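# Move towel from low shelf and drape it over rail

## Task

Pick up the towel lying on the low shelf and drape it across the rail so that a substantial share of it hangs down on both sides. The rail must remain upright. The robot must not topple or finish leaning, or the task fails. At the end, release the towel and back the robot away from it.

## Robot and tools

ROBOT. A LinearBot: an omnidirectional base with a column about 1.7 m high. A carriage rides the column, set by lift_m, and carries two identical six-joint arms (left and right), each with a two-finger gripper. Arm bases sit near 0.57 m + lift_m above the floor. Carriage parts hang about 0.15 m under them. A hand reaches about 0.78 m from its shoulder but only about 0.38 m below its arm base. The parked arm pose is joints 1-6 = 0, 0.05, 0.05, 1.45, 0, 0. With both arms parked the robot is about 0.85 m wide and 0.65 m long. The cameras are carriage_camera (fixed, facing forward, tilted about 20 degrees down), left_wrist_camera and right_wrist_camera (each looks out past its fingertips).

FRAMES. All positions are in metres. The base frame has its origin on the floor below the base centre, with x forward, y left and z up. left_hand and right_hand are reported in this frame as the midpoint between the finger pads. quat_wxyz gives hand orientation: the hand z axis runs along the fingers and the fingers open along hand y. base_odometry uses the base frame as it was at scene start. It counts wheel turns only, so slip shows up as travel. Heading is in rad, positive to the left, within ±3.142. Reported hand positions can be off, usually higher than the true hand, and more so at long reach.

TOOL move. Its arguments: base, joints, speeds, min_time_s, cameras. An action needs base, joints or both.
- base: exactly one key. translate_m is a relative forward drive in m (-2 to 2, forward positive). strafe_m is a relative sideways shift in m (-2 to 2, left positive). rotate_rad is a relative turn in place in rad (-6.3 to 6.3, counter-clockwise/left positive). Each counts from where the base last measured itself.
- joints: absolute targets, one flat object keyed by joint name. Each arm is named separately and any subset may be given. lift_m: 0 to 1 m. For each side (left_/right_): joint1_rad is yaw about vertical, -2.617 to 3.054, 0 forward, positive left. joint2_rad is shoulder, 0 to 3.141 (0 upper arm back and level, 1.57 upright, 3.14 forward and level). joint3_rad is elbow, 0 to 3.141 (0 folded, 3.14 straight). joint4_rad is wrist pitch, -1.57 to 1.57, positive lifts the fingertips. joint5_rad is wrist yaw, -1.57 to 1.57, positive swings the fingertips right. joint6_rad is hand roll, -2.094 to 2.094, positive clockwise as seen from the forearm. gripper_m is the pad gap, 0 to 0.093 m. A joint omitted from an action may still be driving toward its earlier target.
- speeds: caps on top speed for this action only. translate_m and strafe_m: 0.02-0.5 m/s. rotate_rad: 0.05-1.57 rad/s. lift_m: 0.08-0.25 m/s. The defaults are the maxima.
- min_time_s: 0.1-8 s, the minimum duration of each arm and gripper motion. It makes paths straighter.
- cameras: a list of carriage_camera, left_wrist_camera, right_wrist_camera or all. If omitted it means all. [] means no images.
An action lasts at most 15 s, and a drive times out after 14 s. An unknown key makes the call invalid. An out-of-range value gets it refused, and then the later move, wait and finished_scene calls in that reply are skipped, as they are after a stop.

TOOL wait: seconds (0 to 10), plus optional cameras. The robot just keeps its last command. TOOL zoom_image: camera plus region [x0,y0,x1,y1] in pixels of that camera's latest image (896x504, origin top-left), at most 504x504. TOOL read_manual: section "licences" only, no motion. TOOL finished_scene: scene = the current scene number. It is final, and the goal must hold without the robot.

RESULTS. The 'move' line reads done, or else the worst status. base_status and joint_status per motion: done (for the base this means the wheels turned as asked, slip included). off_target means it rested short and may still push. contact_stop or time_out means it holds where it stopped. not_followed means a self-collision check withheld an arm's targets, though the gripper still acts. limit_stop_at_motor_heat is the heat stop. on_its_own lists uncommanded behaviour, and there 'held at' is a target. motor_effort is a percentage of the maximum, with the bracket showing the peak in the last action. If lift effort keeps dropping while descending, a hand is resting on something. Joint torques are listed per arm joint, and joints 1-3 wrap at ±28 N m. A pictures line gives the image order. A gripper firmly holding something may say off_target and read up to about 0.005 m under the object's width. Closed on nothing it reads 0-0.003. To release, command a gap well above the reading.

CAUTIONS. Arms have no contact stop. A blocked arm keeps pressing and snaps to its target once free. Base stops may come late or not at all. If pinned, drive about 0.2 m back along the way you came. Never let the arms strike or squeeze each other; a gripper closing on the other arm's fingers counts. To untangle withheld arms, send one arm its current readings with joint1 turned away, then the other arm in a later call. Tipping risk is highest with a high carriage, outstretched or loaded arms, pushing or pulling, and abrupt stops. Only images reveal a lean. Do not reverse under a table edge into the column. Avoid drops, releasing moving items, slams and hard shoves. Outstretched arms heat up, also while you think. A MOTOR HOT line appears at 75 °C, and at 100 °C the arm goes limp for 30-60 s. Park the arms to cool them. The simulation keeps running while you compose replies, and the robot holds its last command meanwhile.

Each tool is called after ">>>" by a JSON object that holds its "api" and its "payload".

## Session

>>> {"api": "move", "payload": {}}

Scene clock: 0.00 s.
Joint torques (N m): no reading
base_odometry: x=+0.000 y=+0.000 heading=+0.000
base_status: not commanded
joint_positions: lift_m=+0.300 left_joint1_rad=-0.008 left_joint2_rad=+0.036 left_joint3_rad=+0.050 left_joint4_rad=+1.462 left_joint5_rad=+0.046 left_joint6_rad=+0.033 left_gripper_m=+0.09396 right_joint1_rad=+0.002 right_joint2_rad=+0.046 right_joint3_rad=+0.038 right_joint4_rad=+1.455 right_joint5_rad=-0.001 right_joint6_rad=+0.034 right_gripper_m=+0.09396
joint_status: not commanded
motor_effort: lift_m=+23 drive_wheels=+1
left_hand: x=+0.2444 y=+0.2948 z=+1.3221 quat_wxyz=(+0.999, +0.024, +0.047, +0.011) (m; base frame)
right_hand: x=+0.2528 y=-0.3027 z=+1.3189 quat_wxyz=(+0.998, +0.001, +0.061, +0.018) (m; base frame)
pictures: carriage_camera, left_wrist_camera, right_wrist_camera

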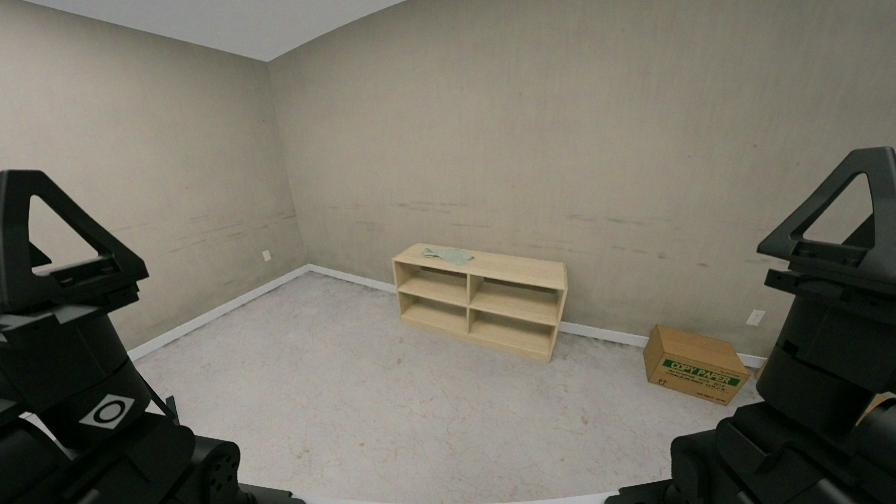

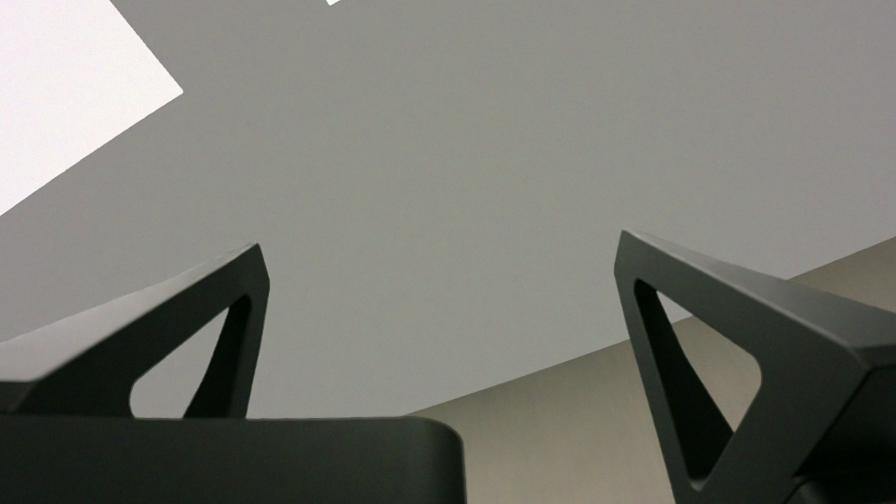

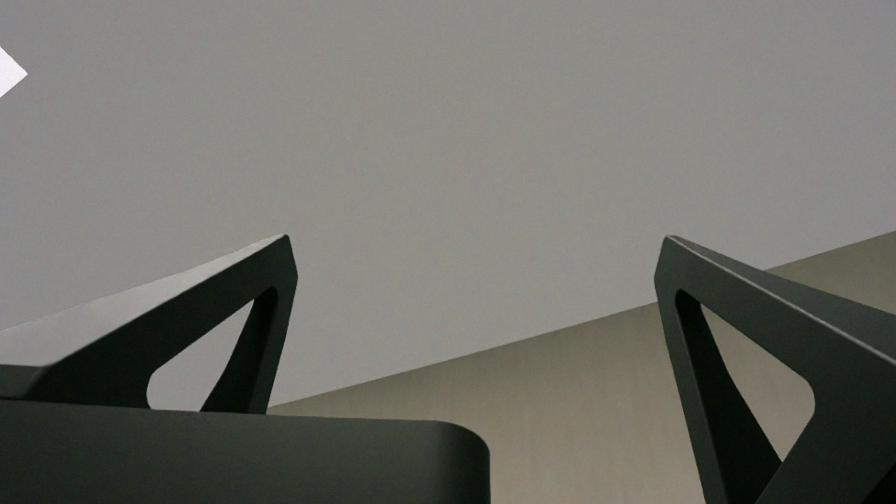

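>>> {"api": "zoom_image", "payload": {"camera": "carriage_camera", "region": [360, 220, 600, 370]}}

>>> {"api": "move", "payload": {"base": {"rotate_rad": 1.2}, "cameras": ["carriage_camera"]}}

>>> {"api": "move", "payload": {"base": {"rotate_rad": -2.4}, "cameras": ["carriage_camera"]}}

Scaled by 2.100 from the camera's 896x504 image, which has a finer 1280x720 frame.

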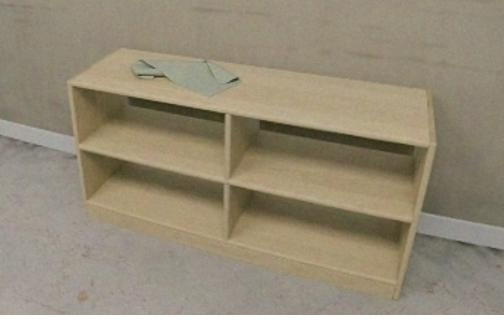

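Scene clock: 5.97 s.
Joint torques (N m): left_arm=[-0.31 3.9 5.65 -0.23 0.01 -0.1] | right_arm=[-0.2 3.82 6 -0.17 0.08 0.05]
move: done
base_odometry: x=+0.000 y=+0.000 heading=+1.200
base_status: done
joint_positions: lift_m=+0.300 left_joint1_rad=-0.008 left_joint2_rad=+0.036 left_joint3_rad=+0.050 left_joint4_rad=+1.462 left_joint5_rad=+0.046 left_joint6_rad=+0.033 left_gripper_m=+0.09396 right_joint1_rad=+0.002 right_joint2_rad=+0.046 right_joint3_rad=+0.038 right_joint4_rad=+1.455 right_joint5_rad=-0.001 right_joint6_rad=+0.034 right_gripper_m=+0.09396
joint_status: not commanded
motor_effort: lift_m=+23(23) drive_wheels=+7(14)
left_hand: x=+0.2444 y=+0.2948 z=+1.3221 quat_wxyz=(+0.999, +0.024, +0.047, +0.011) (m; base frame)
right_hand: x=+0.2529 y=-0.3027 z=+1.3189 quat_wxyz=(+0.998, +0.001, +0.062, +0.018) (m; base frame)
pictures: carriage_camera

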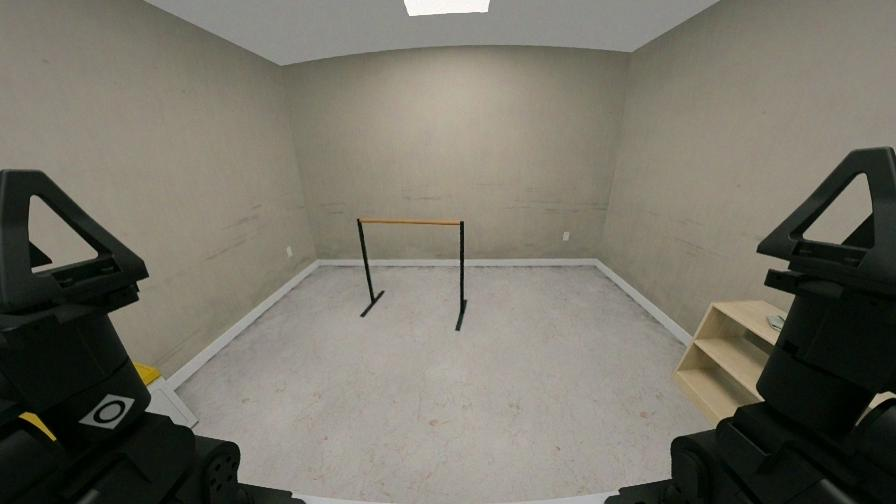

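Scene clock: 9.73 s.
Joint torques (N m): left_arm=[-0.32 3.89 5.7 -0.22 -0.01 -0.08] | right_arm=[-0.21 3.81 5.98 -0.16 0.08 0.08]
move: done
base_odometry: x=+0.000 y=+0.000 heading=-1.200
base_status: done
joint_positions: lift_m=+0.300 left_joint1_rad=-0.008 left_joint2_rad=+0.036 left_joint3_rad=+0.050 left_joint4_rad=+1.461 left_joint5_rad=+0.046 left_joint6_rad=+0.033 left_gripper_m=+0.09398 right_joint1_rad=+0.002 right_joint2_rad=+0.046 right_joint3_rad=+0.038 right_joint4_rad=+1.454 right_joint5_rad=-0.001 right_joint6_rad=+0.034 right_gripper_m=+0.09398
joint_status: not commanded
motor_effort: lift_m=+23(23) drive_wheels=+6(16)
left_hand: x=+0.2445 y=+0.2948 z=+1.3221 quat_wxyz=(+0.999, +0.024, +0.047, +0.011) (m; base frame)
right_hand: x=+0.2531 y=-0.3027 z=+1.3189 quat_wxyz=(+0.998, +0.001, +0.062, +0.018) (m; base frame)
pictures: carriage_camera

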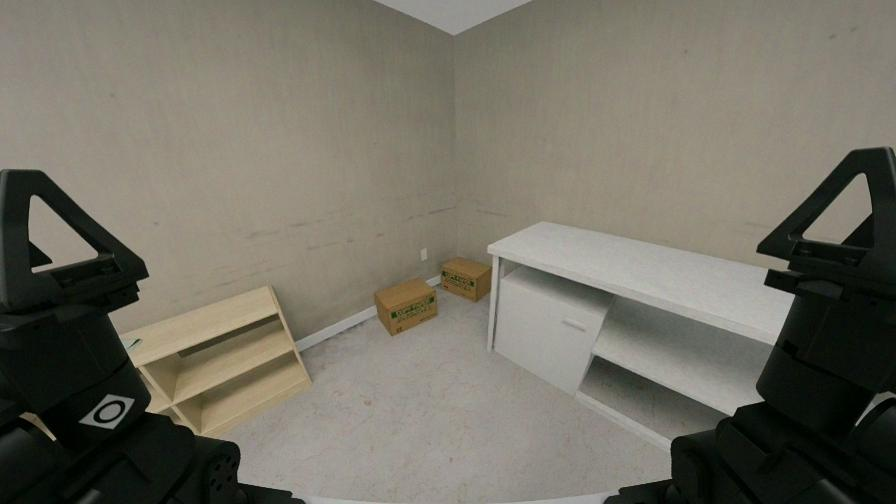

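>>> {"api": "move", "payload": {"base": {"rotate_rad": 0.722}, "cameras": []}}

>>> {"api": "move", "payload": {"base": {"strafe_m": 0.83}, "cameras": []}}

>>> {"api": "move", "payload": {"base": {"translate_m": 0.65}, "cameras": ["carriage_camera"]}}

>>> {"api": "zoom_image", "payload": {"camera": "carriage_camera", "region": [330, 280, 590, 450]}}

Scene clock: 51.17 s.
Joint torques (N m): left_arm=[-0.28 3.82 5.7 -0.21 0 -0.1] | right_arm=[-0.23 3.74 6 -0.16 0.07 0.07]
move: done
base_odometry: x=+0.000 y=+0.000 heading=-0.479
base_status: done
joint_positions: lift_m=+0.300 left_joint1_rad=-0.008 left_joint2_rad=+0.036 left_joint3_rad=+0.050 left_joint4_rad=+1.461 left_joint5_rad=+0.046 left_joint6_rad=+0.033 left_gripper_m=+0.09398 right_joint1_rad=+0.002 right_joint2_rad=+0.046 right_joint3_rad=+0.038 right_joint4_rad=+1.454 right_joint5_rad=-0.001 right_joint6_rad=+0.034 right_gripper_m=+0.09398
joint_status: not commanded
motor_effort: lift_m=+23(23) drive_wheels=+10(12)
left_hand: x=+0.2445 y=+0.2948 z=+1.3221 quat_wxyz=(+0.999, +0.024, +0.047, +0.011) (m; base frame)
right_hand: x=+0.2531 y=-0.3027 z=+1.3189 quat_wxyz=(+0.998, +0.001, +0.062, +0.018) (m; base frame)
pictures: none
No camera images: "cameras" was empty.

Scene clock: 55.10 s.
Joint torques (N m): left_arm=[-0.28 3.81 5.67 -0.21 0.01 -0.09] | right_arm=[-0.21 3.79 5.97 -0.15 0.03 0.05]
move: done
base_odometry: x=+0.382 y=+0.737 heading=-0.478
base_status: done
joint_positions: lift_m=+0.300 left_joint1_rad=-0.009 left_joint2_rad=+0.036 left_joint3_rad=+0.050 left_joint4_rad=+1.461 left_joint5_rad=+0.046 left_joint6_rad=+0.033 left_gripper_m=+0.09398 right_joint1_rad=+0.002 right_joint2_rad=+0.046 right_joint3_rad=+0.038 right_joint4_rad=+1.454 right_joint5_rad=-0.001 right_joint6_rad=+0.034 right_gripper_m=+0.09398
joint_status: not commanded
motor_effort: lift_m=+23(23) drive_wheels=-6(18)
left_hand: x=+0.2445 y=+0.2948 z=+1.3221 quat_wxyz=(+0.999, +0.024, +0.047, +0.011) (m; base frame)
right_hand: x=+0.2531 y=-0.3026 z=+1.3189 quat_wxyz=(+0.998, +0.000, +0.062, +0.018) (m; base frame)
pictures: none
No camera images: "cameras" was empty.

Scene clock: 58.63 s.
Joint torques (N m): left_arm=[-0.32 3.89 5.63 -0.23 0 -0.07] | right_arm=[-0.21 3.78 5.93 -0.15 0.07 0.07]
move: done
base_odometry: x=+0.959 y=+0.439 heading=-0.477
base_status: done
joint_positions: lift_m=+0.300 left_joint1_rad=-0.009 left_joint2_rad=+0.036 left_joint3_rad=+0.050 left_joint4_rad=+1.461 left_joint5_rad=+0.046 left_joint6_rad=+0.033 left_gripper_m=+0.09398 right_joint1_rad=+0.002 right_joint2_rad=+0.046 right_joint3_rad=+0.038 right_joint4_rad=+1.453 right_joint5_rad=-0.001 right_joint6_rad=+0.034 right_gripper_m=+0.09398
joint_status: not commanded
motor_effort: lift_m=+23(23) drive_wheels=-4(12)
left_hand: x=+0.2445 y=+0.2948 z=+1.3221 quat_wxyz=(+0.999, +0.024, +0.047, +0.011) (m; base frame)
right_hand: x=+0.2532 y=-0.3026 z=+1.3189 quat_wxyz=(+0.998, +0.000, +0.062, +0.018) (m; base frame)
pictures: carriage_camera

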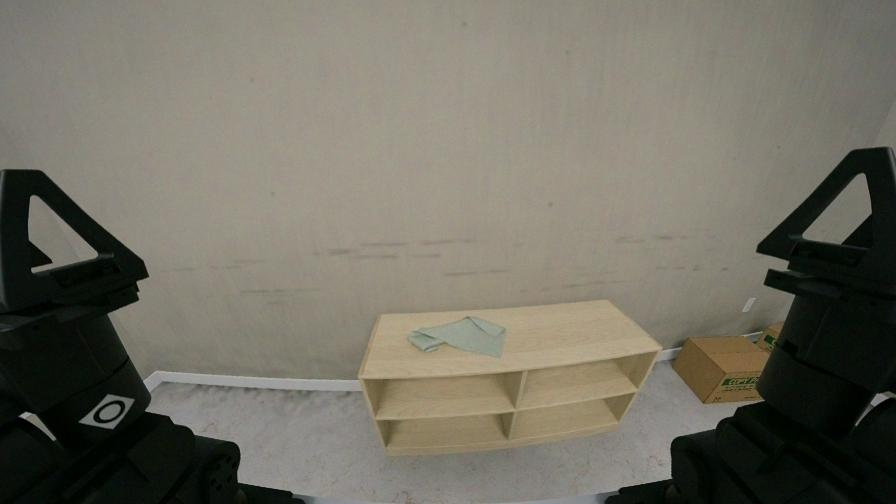

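Scaled by 1.938 from the camera's 896x504 image, which has a finer 1280x720 frame.

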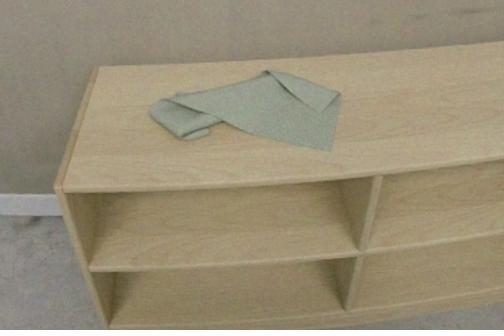

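>>> {"api": "move", "payload": {"base": {"rotate_rad": 0.043}, "cameras": []}}

>>> {"api": "move", "payload": {"base": {"strafe_m": -0.15}, "cameras": []}}

>>> {"api": "move", "payload": {"base": {"translate_m": 0.22}, "speeds": {"translate_m": 0.2}, "joints": {"left_joint1_rad": -0.19, "left_joint2_rad": 2.34, "left_joint3_rad": 1.588, "left_joint4_rad": -0.819, "left_joint5_rad": 0, "left_joint6_rad": 0}, "min_time_s": 2}}

>>> {"api": "zoom_image", "payload": {"camera": "carriage_camera", "region": [300, 280, 600, 500]}}

Scene clock: 90.30 s.
Joint torques (N m): left_arm=[-0.27 3.81 5.63 -0.22 0 -0.08] | right_arm=[-0.21 3.79 6.02 -0.17 0.09 0.07]
move: done
base_odometry: x=+0.959 y=+0.439 heading=-0.435
base_status: done
joint_positions: lift_m=+0.300 left_joint1_rad=-0.009 left_joint2_rad=+0.036 left_joint3_rad=+0.050 left_joint4_rad=+1.461 left_joint5_rad=+0.046 left_joint6_rad=+0.033 left_gripper_m=+0.09398 right_joint1_rad=+0.002 right_joint2_rad=+0.046 right_joint3_rad=+0.038 right_joint4_rad=+1.453 right_joint5_rad=-0.001 right_joint6_rad=+0.034 right_gripper_m=+0.09398
joint_status: not commanded
motor_effort: lift_m=+23(23) drive_wheels=-5(8)
left_hand: x=+0.2445 y=+0.2948 z=+1.3221 quat_wxyz=(+0.999, +0.024, +0.047, +0.011) (m; base frame)
right_hand: x=+0.2532 y=-0.3026 z=+1.3189 quat_wxyz=(+0.998, +0.000, +0.062, +0.018) (m; base frame)
pictures: none
No camera images: "cameras" was empty.

Scene clock: 92.27 s.
Joint torques (N m): left_arm=[-0.31 3.9 5.7 -0.23 0 -0.09] | right_arm=[-0.25 3.81 6 -0.15 0.09 0.07]
move: done
base_odometry: x=+0.896 y=+0.303 heading=-0.435
base_status: done
joint_positions: lift_m=+0.300 left_joint1_rad=-0.008 left_joint2_rad=+0.036 left_joint3_rad=+0.050 left_joint4_rad=+1.461 left_joint5_rad=+0.046 left_joint6_rad=+0.033 left_gripper_m=+0.09398 right_joint1_rad=+0.002 right_joint2_rad=+0.046 right_joint3_rad=+0.038 right_joint4_rad=+1.454 right_joint5_rad=-0.001 right_joint6_rad=+0.034 right_gripper_m=+0.09398
joint_status: not commanded
motor_effort: lift_m=+23(23) drive_wheels=+2(9)
left_hand: x=+0.2445 y=+0.2948 z=+1.3221 quat_wxyz=(+0.999, +0.024, +0.047, +0.011) (m; base frame)
right_hand: x=+0.2531 y=-0.3027 z=+1.3189 quat_wxyz=(+0.998, +0.001, +0.062, +0.018) (m; base frame)
pictures: none
No camera images: "cameras" was empty.

Scene clock: 94.77 s.
Joint torques (N m): left_arm=[-0.81 -10.28 6.98 0.31 -0.11 -0.2] | right_arm=[-0.23 3.78 5.96 -0.17 0.08 0.06]
move: done
base_odometry: x=+1.096 y=+0.210 heading=-0.436
base_status: done
joint_positions: lift_m=+0.300 left_joint1_rad=-0.185 left_joint2_rad=+2.321 left_joint3_rad=+1.569 left_joint4_rad=-0.798 left_joint5_rad=+0.013 left_joint6_rad=+0.010 left_gripper_m=+0.09398 right_joint1_rad=+0.002 right_joint2_rad=+0.046 right_joint3_rad=+0.038 right_joint4_rad=+1.454 right_joint5_rad=-0.001 right_joint6_rad=+0.034 right_gripper_m=+0.09398
joint_status: all done
motor_effort: lift_m=+23(23) drive_wheels=-4(11)
left_hand: x=+0.6385 y=+0.2225 z=+0.8286 quat_wxyz=(+0.010, +0.097, +0.995, -0.007) (m; base frame)
right_hand: x=+0.2531 y=-0.3027 z=+1.3189 quat_wxyz=(+0.998, +0.001, +0.062, +0.018) (m; base frame)
pictures: carriage_camera, left_wrist_camera, right_wrist_camera
camera_calibration:
left_wrist_camera: T_world_to_cam=[[-0.216631, -0.975698, 0.0329232, 0.326767], [-0.79631, 0.19611, 0.572216, -0.00741346], [-0.564767, 0.0977426, -0.819442, 1.13866], [0, 0, 0, 1]] pos_world=[0.707964, 0.208984, 0.926552]
right_wrist_camera: T_world_to_cam=[[0.0649933, -0.996509, 0.0523996, -0.377835], [0.741105, 0.0130385, -0.671262, 0.713641], [0.668236, 0.0824612, 0.739365, -0.992634], [0, 0, 0, 1]] pos_world=[0.158987, -0.303968, 1.23276]

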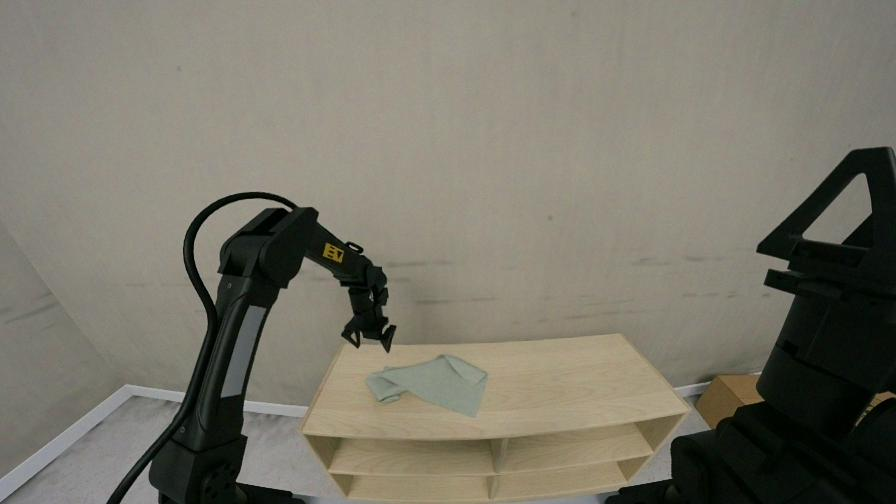

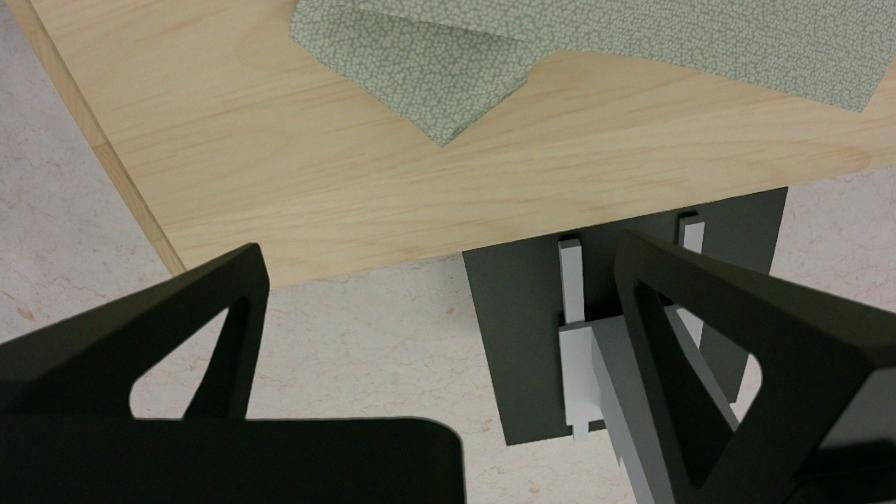

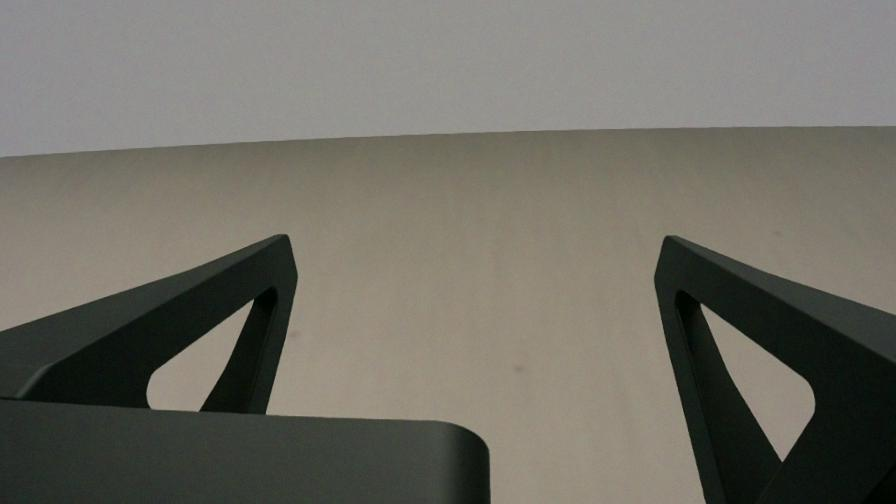

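Scaled by 1.680 from the camera's 896x504 image, which has a finer 1280x720 frame.

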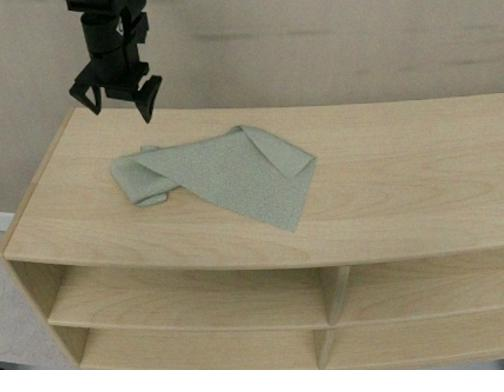

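>>> {"api": "zoom_image", "payload": {"camera": "carriage_camera", "region": [350, 345, 500, 430]}}

>>> {"api": "zoom_image", "payload": {"camera": "left_wrist_camera", "region": [270, 0, 774, 200]}}

Scaled by 3.360 from the camera's 896x504 image, which has a finer 1280x720 frame.

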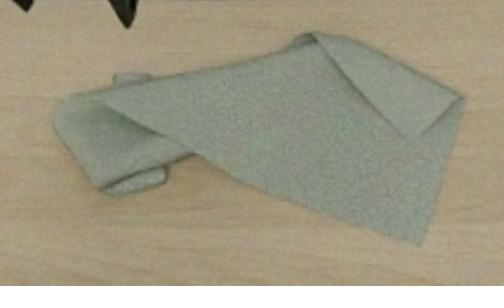

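Scaled by 1.000.

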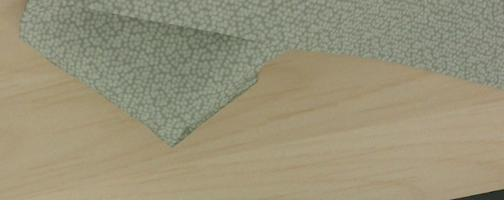

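>>> {"api": "move", "payload": {"joints": {"left_joint1_rad": 0, "left_joint2_rad": 0.05, "left_joint3_rad": 0.05, "left_joint4_rad": 1.45, "left_joint5_rad": 0, "left_joint6_rad": 0, "right_joint1_rad": 0.606, "right_joint2_rad": 2.537, "right_joint3_rad": 1.567, "right_joint4_rad": -0.601, "right_joint5_rad": 0, "right_joint6_rad": 0.204}, "min_time_s": 2.5, "cameras": ["carriage_camera", "right_wrist_camera"]}}

Scene clock: 141.70 s.
Joint torques (N m): left_arm=[0.23 2.77 4.85 0.13 -0.08 -0.19] | right_arm=[0.35 -11.9 6.45 0.19 0.1 0.23]
move: done
base_odometry: x=+1.096 y=+0.210 heading=-0.435
base_status: not commanded
joint_positions: lift_m=+0.300 left_joint1_rad=-0.006 left_joint2_rad=+0.060 left_joint3_rad=+0.060 left_joint4_rad=+1.430 left_joint5_rad=+0.011 left_joint6_rad=+0.009 left_gripper_m=+0.09398 right_joint1_rad=+0.601 right_joint2_rad=+2.513 right_joint3_rad=+1.550 right_joint4_rad=-0.583 right_joint5_rad=-0.001 right_joint6_rad=+0.190 right_gripper_m=+0.09398
joint_status: all done
motor_effort: lift_m=+23(23) drive_wheels=-4(6)
left_hand: x=+0.2571 y=+0.3008 z=+1.3238 quat_wxyz=(+0.997, +0.006, +0.071, +0.001) (m; base frame)
right_hand: x=+0.5747 y=-0.0604 z=+0.7472 quat_wxyz=(+0.011, -0.204, +0.979, +0.005) (m; base frame)
pictures: carriage_camera, right_wrist_camera
camera_calibration:
right_wrist_camera: T_world_to_cam=[[0.379443, -0.922952, -0.064671, -0.21611], [-0.755871, -0.349544, 0.553604, 0.011561], [-0.533556, -0.161178, -0.830265, 1.04392], [0, 0, 0, 1]] pos_world=[0.647729, -0.0271612, 0.846353]

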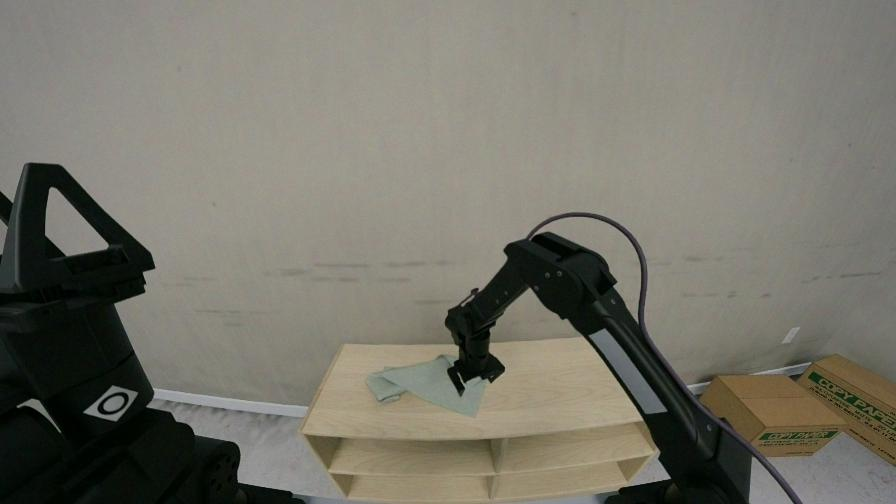

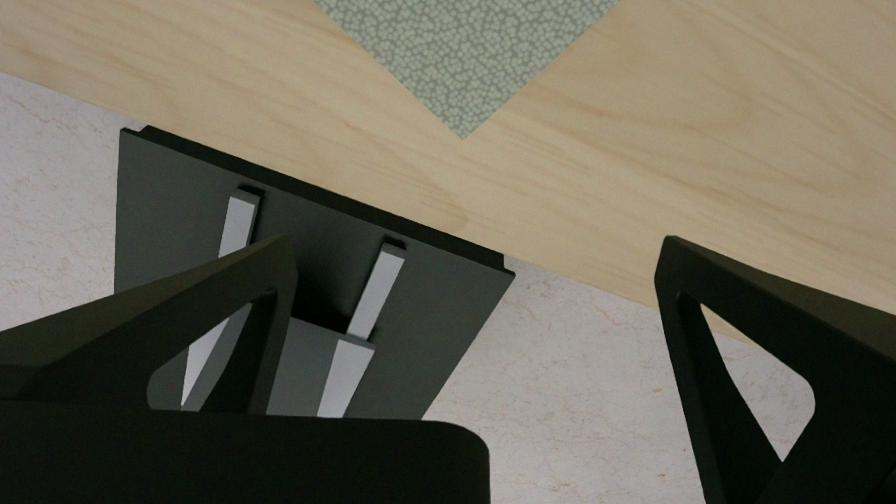

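>>> {"api": "move", "payload": {"joints": {"lift_m": 0.21, "right_joint1_rad": 0.624, "right_joint2_rad": 2.615, "right_joint3_rad": 1.708, "right_joint4_rad": -0.685, "right_joint5_rad": 0, "right_joint6_rad": 0.235}, "min_time_s": 1.5, "cameras": ["carriage_camera", "right_wrist_camera"]}}

Scene clock: 158.13 s.
Joint torques (N m): left_arm=[0.31 3.12 5.38 0.11 -0.09 -0.17] | right_arm=[0.49 -11.95 6.8 0.12 0.09 0.23]
move: done
base_odometry: x=+1.096 y=+0.210 heading=-0.436
base_status: not commanded
joint_positions: lift_m=+0.210 left_joint1_rad=-0.006 left_joint2_rad=+0.058 left_joint3_rad=+0.053 left_joint4_rad=+1.434 left_joint5_rad=+0.011 left_joint6_rad=+0.009 left_gripper_m=+0.09398 right_joint1_rad=+0.617 right_joint2_rad=+2.585 right_joint3_rad=+1.691 right_joint4_rad=-0.668 right_joint5_rad=-0.001 right_joint6_rad=+0.221 right_gripper_m=+0.09398
joint_status: all done
motor_effort: lift_m=+20(20) drive_wheels=+5(5)
left_hand: x=+0.2573 y=+0.3008 z=+1.2325 quat_wxyz=(+0.997, +0.006, +0.071, +0.001) (m; base frame)
right_hand: x=+0.5849 y=-0.0445 z=+0.6550 quat_wxyz=(+0.004, -0.197, +0.980, +0.002) (m; base frame)
pictures: carriage_camera, right_wrist_camera
camera_calibration:
carriage_camera: T_world_to_cam=[[-0.00554303, -0.999684, -0.0245377, 0.0336048], [-0.377596, 0.0248139, -0.925638, 1.18569], [0.925954, 0.00413448, -0.377614, 0.318352], [0, 0, 0, 1]] pos_world=[0.15312, 0.00285626, 1.21856]
right_wrist_camera: T_world_to_cam=[[0.36474, -0.929084, -0.0613863, -0.20519], [-0.753079, -0.33313, 0.567359, 0.065965], [-0.547574, -0.16071, -0.821179, 0.977704], [0, 0, 0, 1]] pos_world=[0.659883, -0.011537, 0.752848]

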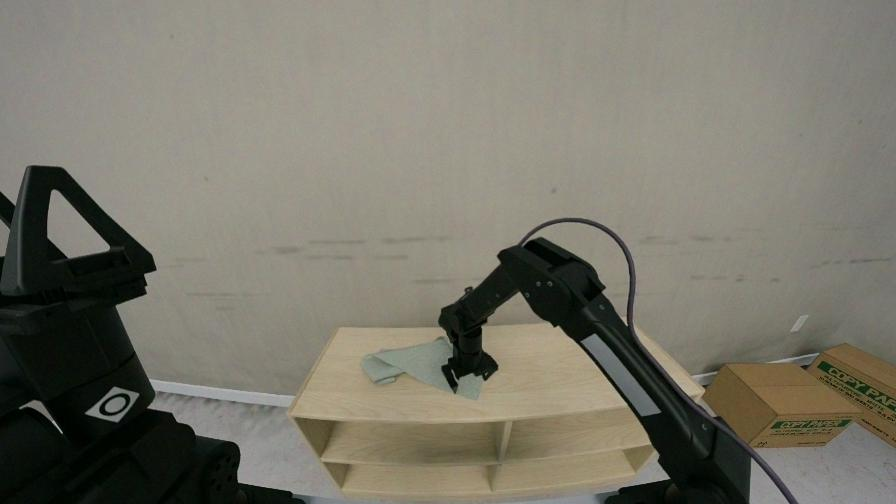

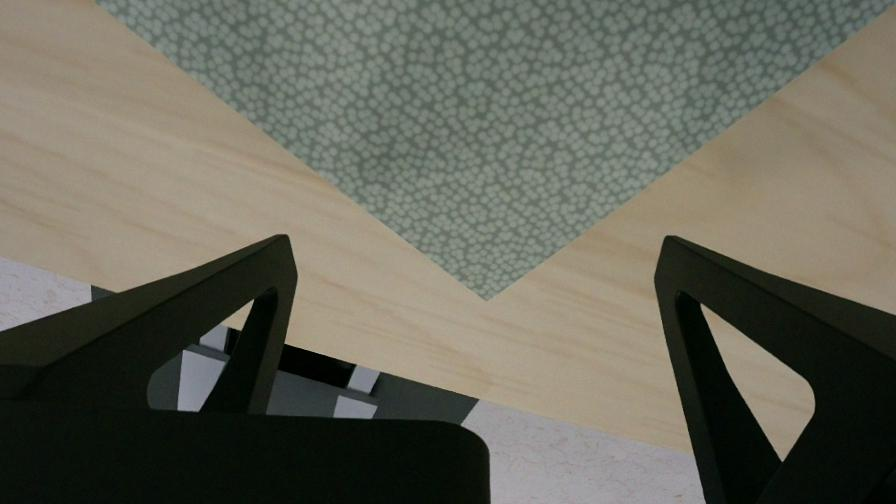

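>>> {"api": "move", "payload": {"joints": {"lift_m": 0.18, "right_joint1_rad": 0.630, "right_joint2_rad": 2.58, "right_joint3_rad": 1.629, "right_joint4_rad": -0.643, "right_joint5_rad": 0, "right_joint6_rad": 0.240}, "min_time_s": 1.0, "cameras": ["carriage_camera", "right_wrist_camera"]}}

Scene clock: 165.87 s.
Joint torques (N m): left_arm=[0.2 3.15 5.48 0.09 -0.1 -0.17] | right_arm=[1.05 -12.93 2.37 0.3 0.09 0.22]
move: done
base_odometry: x=+1.096 y=+0.209 heading=-0.436
base_status: not commanded
joint_positions: lift_m=+0.181 left_joint1_rad=-0.006 left_joint2_rad=+0.057 left_joint3_rad=+0.052 left_joint4_rad=+1.435 left_joint5_rad=+0.011 left_joint6_rad=+0.009 left_gripper_m=+0.09398 right_joint1_rad=+0.618 right_joint2_rad=+2.561 right_joint3_rad=+1.664 right_joint4_rad=-0.631 right_joint5_rad=+0.001 right_joint6_rad=+0.226 right_gripper_m=+0.09398
joint_status: all done
motor_effort: lift_m=+18(20) drive_wheels=-4(5)
left_hand: x=+0.2572 y=+0.3008 z=+1.2024 quat_wxyz=(+0.997, +0.006, +0.070, +0.001) (m; base frame)
right_hand: x=+0.5885 y=-0.0420 z=+0.6302 quat_wxyz=(+0.020, -0.194, +0.981, +0.008) (m; base frame)
pictures: carriage_camera, right_wrist_camera
camera_calibration:
carriage_camera: T_world_to_cam=[[-0.00554303, -0.999684, -0.0245377, 0.0328736], [-0.377596, 0.0248139, -0.925638, 1.15811], [0.925954, 0.00413448, -0.377614, 0.307099], [0, 0, 0, 1]] pos_world=[0.15312, 0.00285626, 1.18876]
right_wrist_camera: T_world_to_cam=[[0.362677, -0.929441, -0.0678613, -0.20035], [-0.770354, -0.339984, 0.539413, 0.111167], [-0.524424, -0.143355, -0.839303, 0.9582], [0, 0, 0, 1]] pos_world=[0.660803, -0.0110554, 0.730659]

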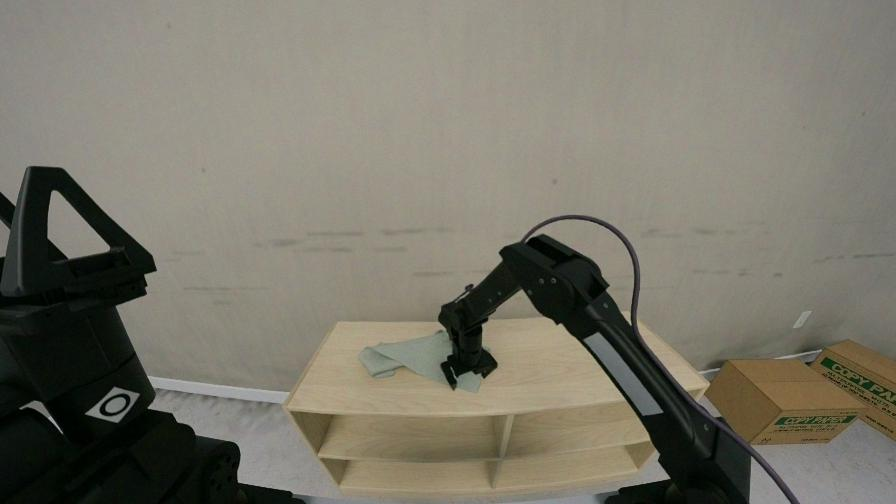

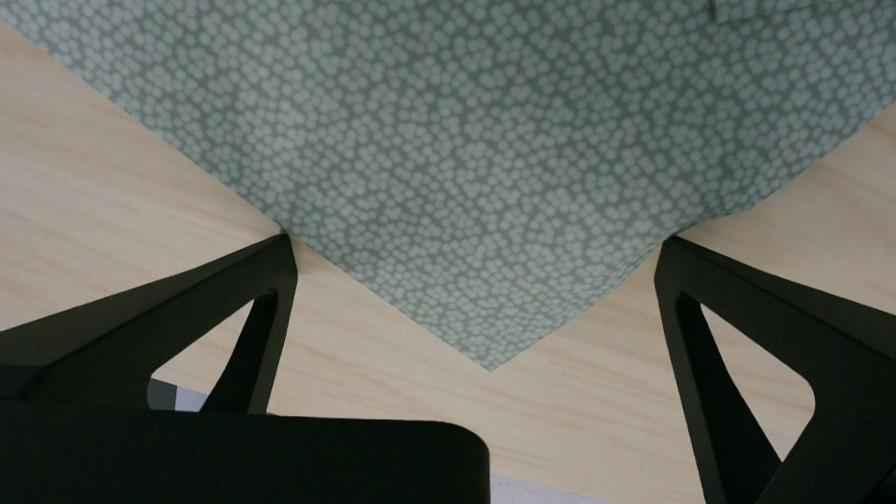

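>>> {"api": "move", "payload": {"joints": {"lift_m": 0.21}, "cameras": []}}

>>> {"api": "move", "payload": {"joints": {"lift_m": 0.195}, "cameras": ["right_wrist_camera"]}}

Scene clock: 173.00 s.
Joint torques (N m): left_arm=[0.25 3.12 5.53 0.11 -0.08 -0.18] | right_arm=[0.46 -13.04 4.56 0.2 0.07 0.2]
move: done
base_odometry: x=+1.096 y=+0.210 heading=-0.436
base_status: not commanded
joint_positions: lift_m=+0.210 left_joint1_rad=-0.006 left_joint2_rad=+0.056 left_joint3_rad=+0.051 left_joint4_rad=+1.436 left_joint5_rad=+0.011 left_joint6_rad=+0.009 left_gripper_m=+0.09398 right_joint1_rad=+0.624 right_joint2_rad=+2.566 right_joint3_rad=+1.633 right_joint4_rad=-0.637 right_joint5_rad=+0.001 right_joint6_rad=+0.227 right_gripper_m=+0.09398
joint_status: all done
motor_effort: lift_m=+25(30) drive_wheels=+5(5)
left_hand: x=+0.2569 y=+0.3008 z=+1.2315 quat_wxyz=(+0.998, +0.006, +0.070, +0.001) (m; base frame)
right_hand: x=+0.5745 y=-0.0486 z=+0.6510 quat_wxyz=(+0.000, -0.197, +0.980, -0.001) (m; base frame)
pictures: none
No camera images: "cameras" was empty.

Scene clock: 173.53 s.
Joint torques (N m): left_arm=[0.24 3.19 5.49 0.07 -0.08 -0.19] | right_arm=[0.55 -13.48 4.88 0.19 0.08 0.23]
move: done
base_odometry: x=+1.096 y=+0.210 heading=-0.436
base_status: not commanded
joint_positions: lift_m=+0.195 left_joint1_rad=-0.006 left_joint2_rad=+0.056 left_joint3_rad=+0.051 left_joint4_rad=+1.437 left_joint5_rad=+0.011 left_joint6_rad=+0.009 left_gripper_m=+0.09398 right_joint1_rad=+0.624 right_joint2_rad=+2.571 right_joint3_rad=+1.631 right_joint4_rad=-0.637 right_joint5_rad=+0.001 right_joint6_rad=+0.227 right_gripper_m=+0.09398
joint_status: all done
motor_effort: lift_m=+20(20) drive_wheels=-4(5)
left_hand: x=+0.2567 y=+0.3008 z=+1.2170 quat_wxyz=(+0.998, +0.006, +0.069, +0.001) (m; base frame)
right_hand: x=+0.5731 y=-0.0496 z=+0.6344 quat_wxyz=(-0.002, -0.197, +0.980, -0.002) (m; base frame)
pictures: right_wrist_camera
camera_calibration:
right_wrist_camera: T_world_to_cam=[[0.365614, -0.929066, -0.0562397, -0.210589], [-0.746784, -0.328873, 0.578062, 0.0569365], [-0.555553, -0.169348, -0.814052, 0.953032], [0, 0, 0, 1]] pos_world=[0.648974, -0.015532, 0.731062]

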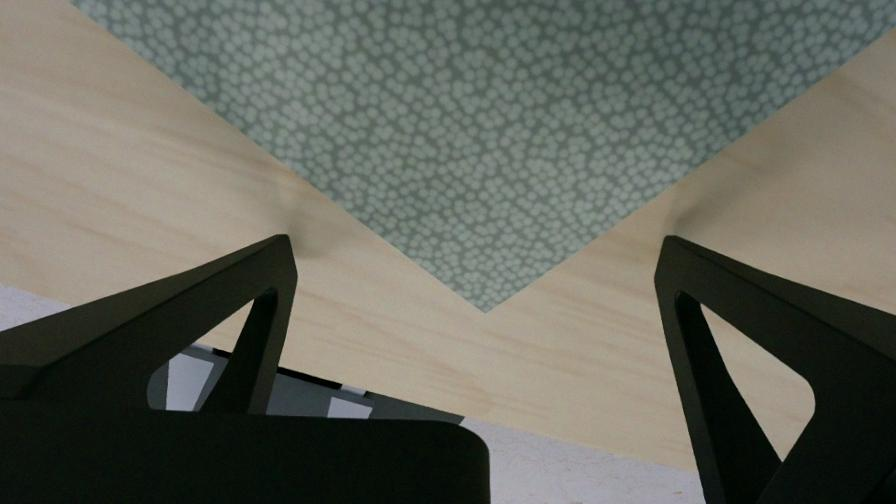

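>>> {"api": "move", "payload": {"joints": {"lift_m": 0.184}, "cameras": []}}

>>> {"api": "move", "payload": {"joints": {"right_gripper_m": 0.0}, "min_time_s": 2.0, "cameras": ["right_wrist_camera"]}}

Scene clock: 177.60 s.
Joint torques (N m): left_arm=[0.24 3.28 5.61 0.06 -0.1 -0.16] | right_arm=[0.49 -12.12 4.62 0.37 0.1 0.22]
move: done
base_odometry: x=+1.096 y=+0.210 heading=-0.436
base_status: not commanded
joint_positions: lift_m=+0.185 left_joint1_rad=-0.006 left_joint2_rad=+0.056 left_joint3_rad=+0.050 left_joint4_rad=+1.438 left_joint5_rad=+0.011 left_joint6_rad=+0.009 left_gripper_m=+0.09398 right_joint1_rad=+0.622 right_joint2_rad=+2.557 right_joint3_rad=+1.635 right_joint4_rad=-0.652 right_joint5_rad=-0.002 right_joint6_rad=+0.228 right_gripper_m=+0.09398
joint_status: all done
motor_effort: lift_m=+18(18) drive_wheels=+5(5)
left_hand: x=+0.2566 y=+0.3008 z=+1.2062 quat_wxyz=(+0.998, +0.006, +0.069, +0.001) (m; base frame)
right_hand: x=+0.5741 y=-0.0490 z=+0.6299 quat_wxyz=(-0.002, -0.196, +0.981, +0.000) (m; base frame)
pictures: none
No camera images: "cameras" was empty.

Scene clock: 179.90 s.
Joint torques (N m): left_arm=[0.31 3.22 5.52 0.05 -0.1 -0.14] | right_arm=[0.29 -12.31 4.62 0.38 0.13 0.18]
move: done
base_odometry: x=+1.096 y=+0.210 heading=-0.436
base_status: not commanded
joint_positions: lift_m=+0.185 left_joint1_rad=-0.006 left_joint2_rad=+0.056 left_joint3_rad=+0.050 left_joint4_rad=+1.438 left_joint5_rad=+0.011 left_joint6_rad=+0.009 left_gripper_m=+0.09398 right_joint1_rad=+0.625 right_joint2_rad=+2.557 right_joint3_rad=+1.635 right_joint4_rad=-0.651 right_joint5_rad=-0.005 right_joint6_rad=+0.228 right_gripper_m=+0.00231
joint_status: all done
motor_effort: lift_m=+18(18) drive_wheels=+5(5)
left_hand: x=+0.2566 y=+0.3008 z=+1.2062 quat_wxyz=(+0.998, +0.006, +0.069, +0.001) (m; base frame)
right_hand: x=+0.5735 y=-0.0477 z=+0.6299 quat_wxyz=(-0.002, -0.197, +0.980, +0.002) (m; base frame)
pictures: right_wrist_camera
camera_calibration:
right_wrist_camera: T_world_to_cam=[[0.36514, -0.92883, -0.0628262, -0.204714], [-0.74607, -0.332323, 0.57701, 0.0605235], [-0.556823, -0.163817, -0.814317, 0.951058], [0, 0, 0, 1]] pos_world=[0.649475, -0.0142319, 0.726679]

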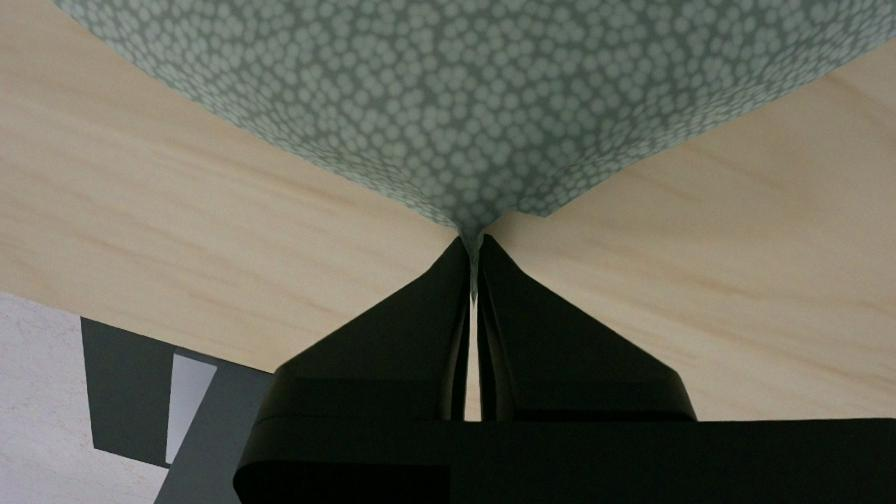

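>>> {"api": "move", "payload": {"joints": {"lift_m": 0.4}, "speeds": {"lift_m": 0.15}, "cameras": ["carriage_camera", "right_wrist_camera"]}}

>>> {"api": "move", "payload": {"joints": {"lift_m": 0.65}, "speeds": {"lift_m": 0.15}, "cameras": ["carriage_camera", "right_wrist_camera"]}}

Scene clock: 185.43 s.
Joint torques (N m): left_arm=[0.23 3.29 5.57 0.05 -0.11 -0.17] | right_arm=[0.38 -13.14 4.79 0.27 0.15 0.21]
move: done
base_odometry: x=+1.096 y=+0.210 heading=-0.436
base_status: not commanded
joint_positions: lift_m=+0.400 left_joint1_rad=-0.006 left_joint2_rad=+0.056 left_joint3_rad=+0.050 left_joint4_rad=+1.438 left_joint5_rad=+0.011 left_joint6_rad=+0.009 left_gripper_m=+0.09398 right_joint1_rad=+0.625 right_joint2_rad=+2.566 right_joint3_rad=+1.633 right_joint4_rad=-0.647 right_joint5_rad=-0.005 right_joint6_rad=+0.228 right_gripper_m=+0.00227
joint_status: all done
motor_effort: lift_m=+24(29) drive_wheels=+5(5)
left_hand: x=+0.2565 y=+0.3008 z=+1.4214 quat_wxyz=(+0.998, +0.006, +0.069, +0.001) (m; base frame)
right_hand: x=+0.5717 y=-0.0489 z=+0.8409 quat_wxyz=(-0.005, -0.197, +0.980, +0.000) (m; base frame)
pictures: carriage_camera, right_wrist_camera
camera_calibration:
carriage_camera: T_world_to_cam=[[-0.00554303, -0.999684, -0.0245377, 0.0382522], [-0.377596, 0.0248139, -0.925638, 1.36101], [0.925954, 0.00413448, -0.377614, 0.389872], [0, 0, 0, 1]] pos_world=[0.15312, 0.00285626, 1.40796]
right_wrist_camera: T_world_to_cam=[[0.364751, -0.929095, -0.0611449, -0.193218], [-0.742876, -0.329976, 0.582453, -0.0692444], [-0.56133, -0.167027, -0.810562, 1.12097], [0, 0, 0, 1]] pos_world=[0.648273, -0.0151335, 0.937137]

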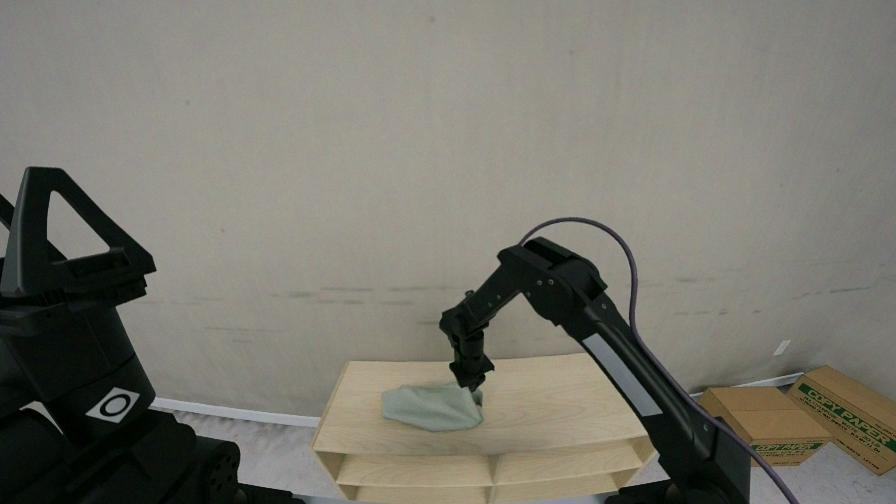

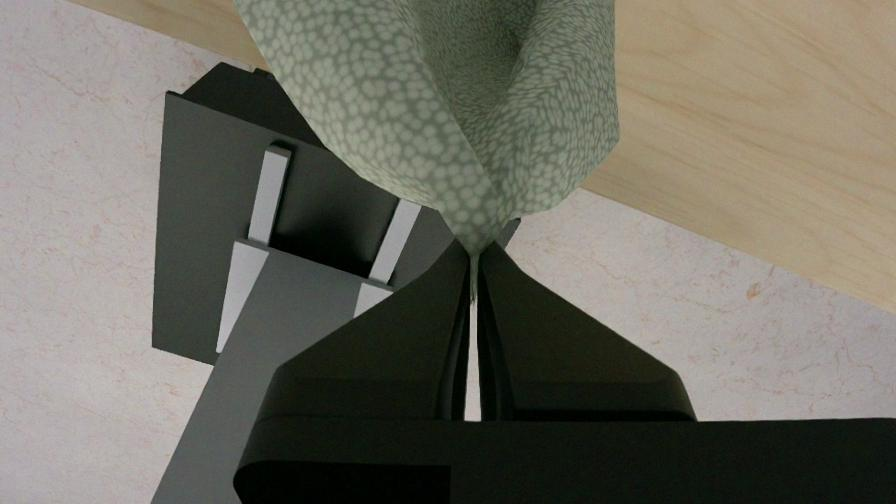

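Scene clock: 187.53 s.
Joint torques (N m): left_arm=[0.13 3.22 5.75 0.04 -0.08 -0.17] | right_arm=[0.32 -13.41 4.66 0.24 0.15 0.2]
move: done
base_odometry: x=+1.096 y=+0.210 heading=-0.436
base_status: not commanded
joint_positions: lift_m=+0.650 left_joint1_rad=-0.005 left_joint2_rad=+0.056 left_joint3_rad=+0.050 left_joint4_rad=+1.438 left_joint5_rad=+0.011 left_joint6_rad=+0.009 left_gripper_m=+0.09398 right_joint1_rad=+0.625 right_joint2_rad=+2.569 right_joint3_rad=+1.632 right_joint4_rad=-0.645 right_joint5_rad=-0.005 right_joint6_rad=+0.228 right_gripper_m=+0.00227
joint_status: all done
motor_effort: lift_m=+25(30) drive_wheels=+5(5)
left_hand: x=+0.2565 y=+0.3009 z=+1.6713 quat_wxyz=(+0.998, +0.006, +0.069, +0.002) (m; base frame)
right_hand: x=+0.5713 y=-0.0492 z=+1.0898 quat_wxyz=(-0.006, -0.197, +0.980, +0.000) (m; base frame)
pictures: carriage_camera, right_wrist_camera
camera_calibration:
carriage_camera: T_world_to_cam=[[-0.00554303, -0.999684, -0.0245377, 0.0443866], [-0.377596, 0.0248139, -0.925638, 1.59242], [0.925954, 0.00413448, -0.377614, 0.484275], [0, 0, 0, 1]] pos_world=[0.15312, 0.00285626, 1.65796]
right_wrist_camera: T_world_to_cam=[[0.364725, -0.929133, -0.0607171, -0.178609], [-0.74212, -0.329459, 0.583707, -0.216338], [-0.562346, -0.167834, -0.809691, 1.3221], [0, 0, 0, 1]] pos_world=[0.648073, -0.0153336, 1.18593]

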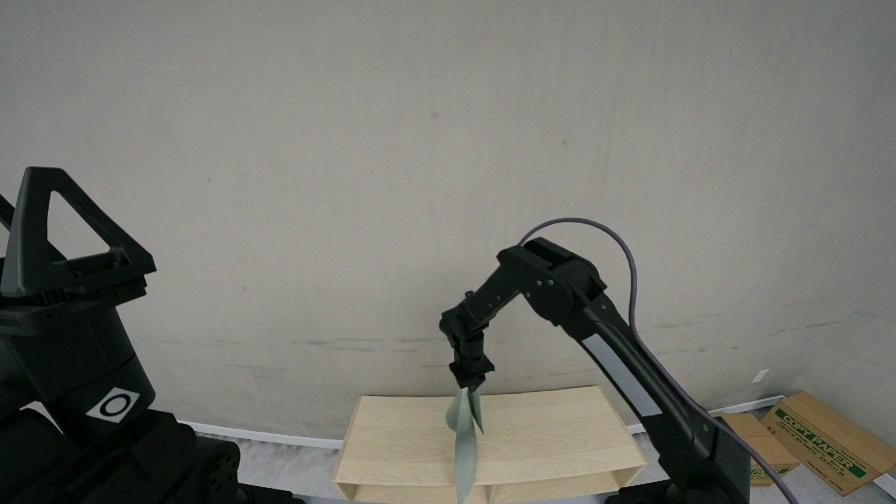

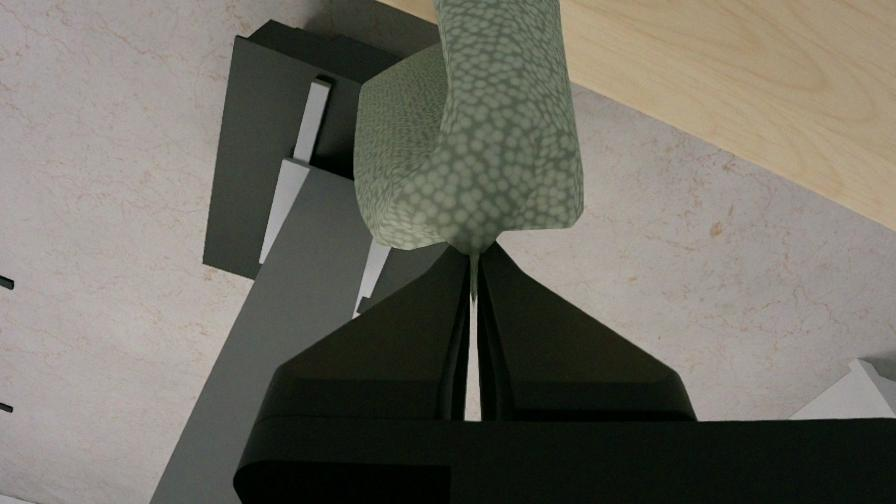

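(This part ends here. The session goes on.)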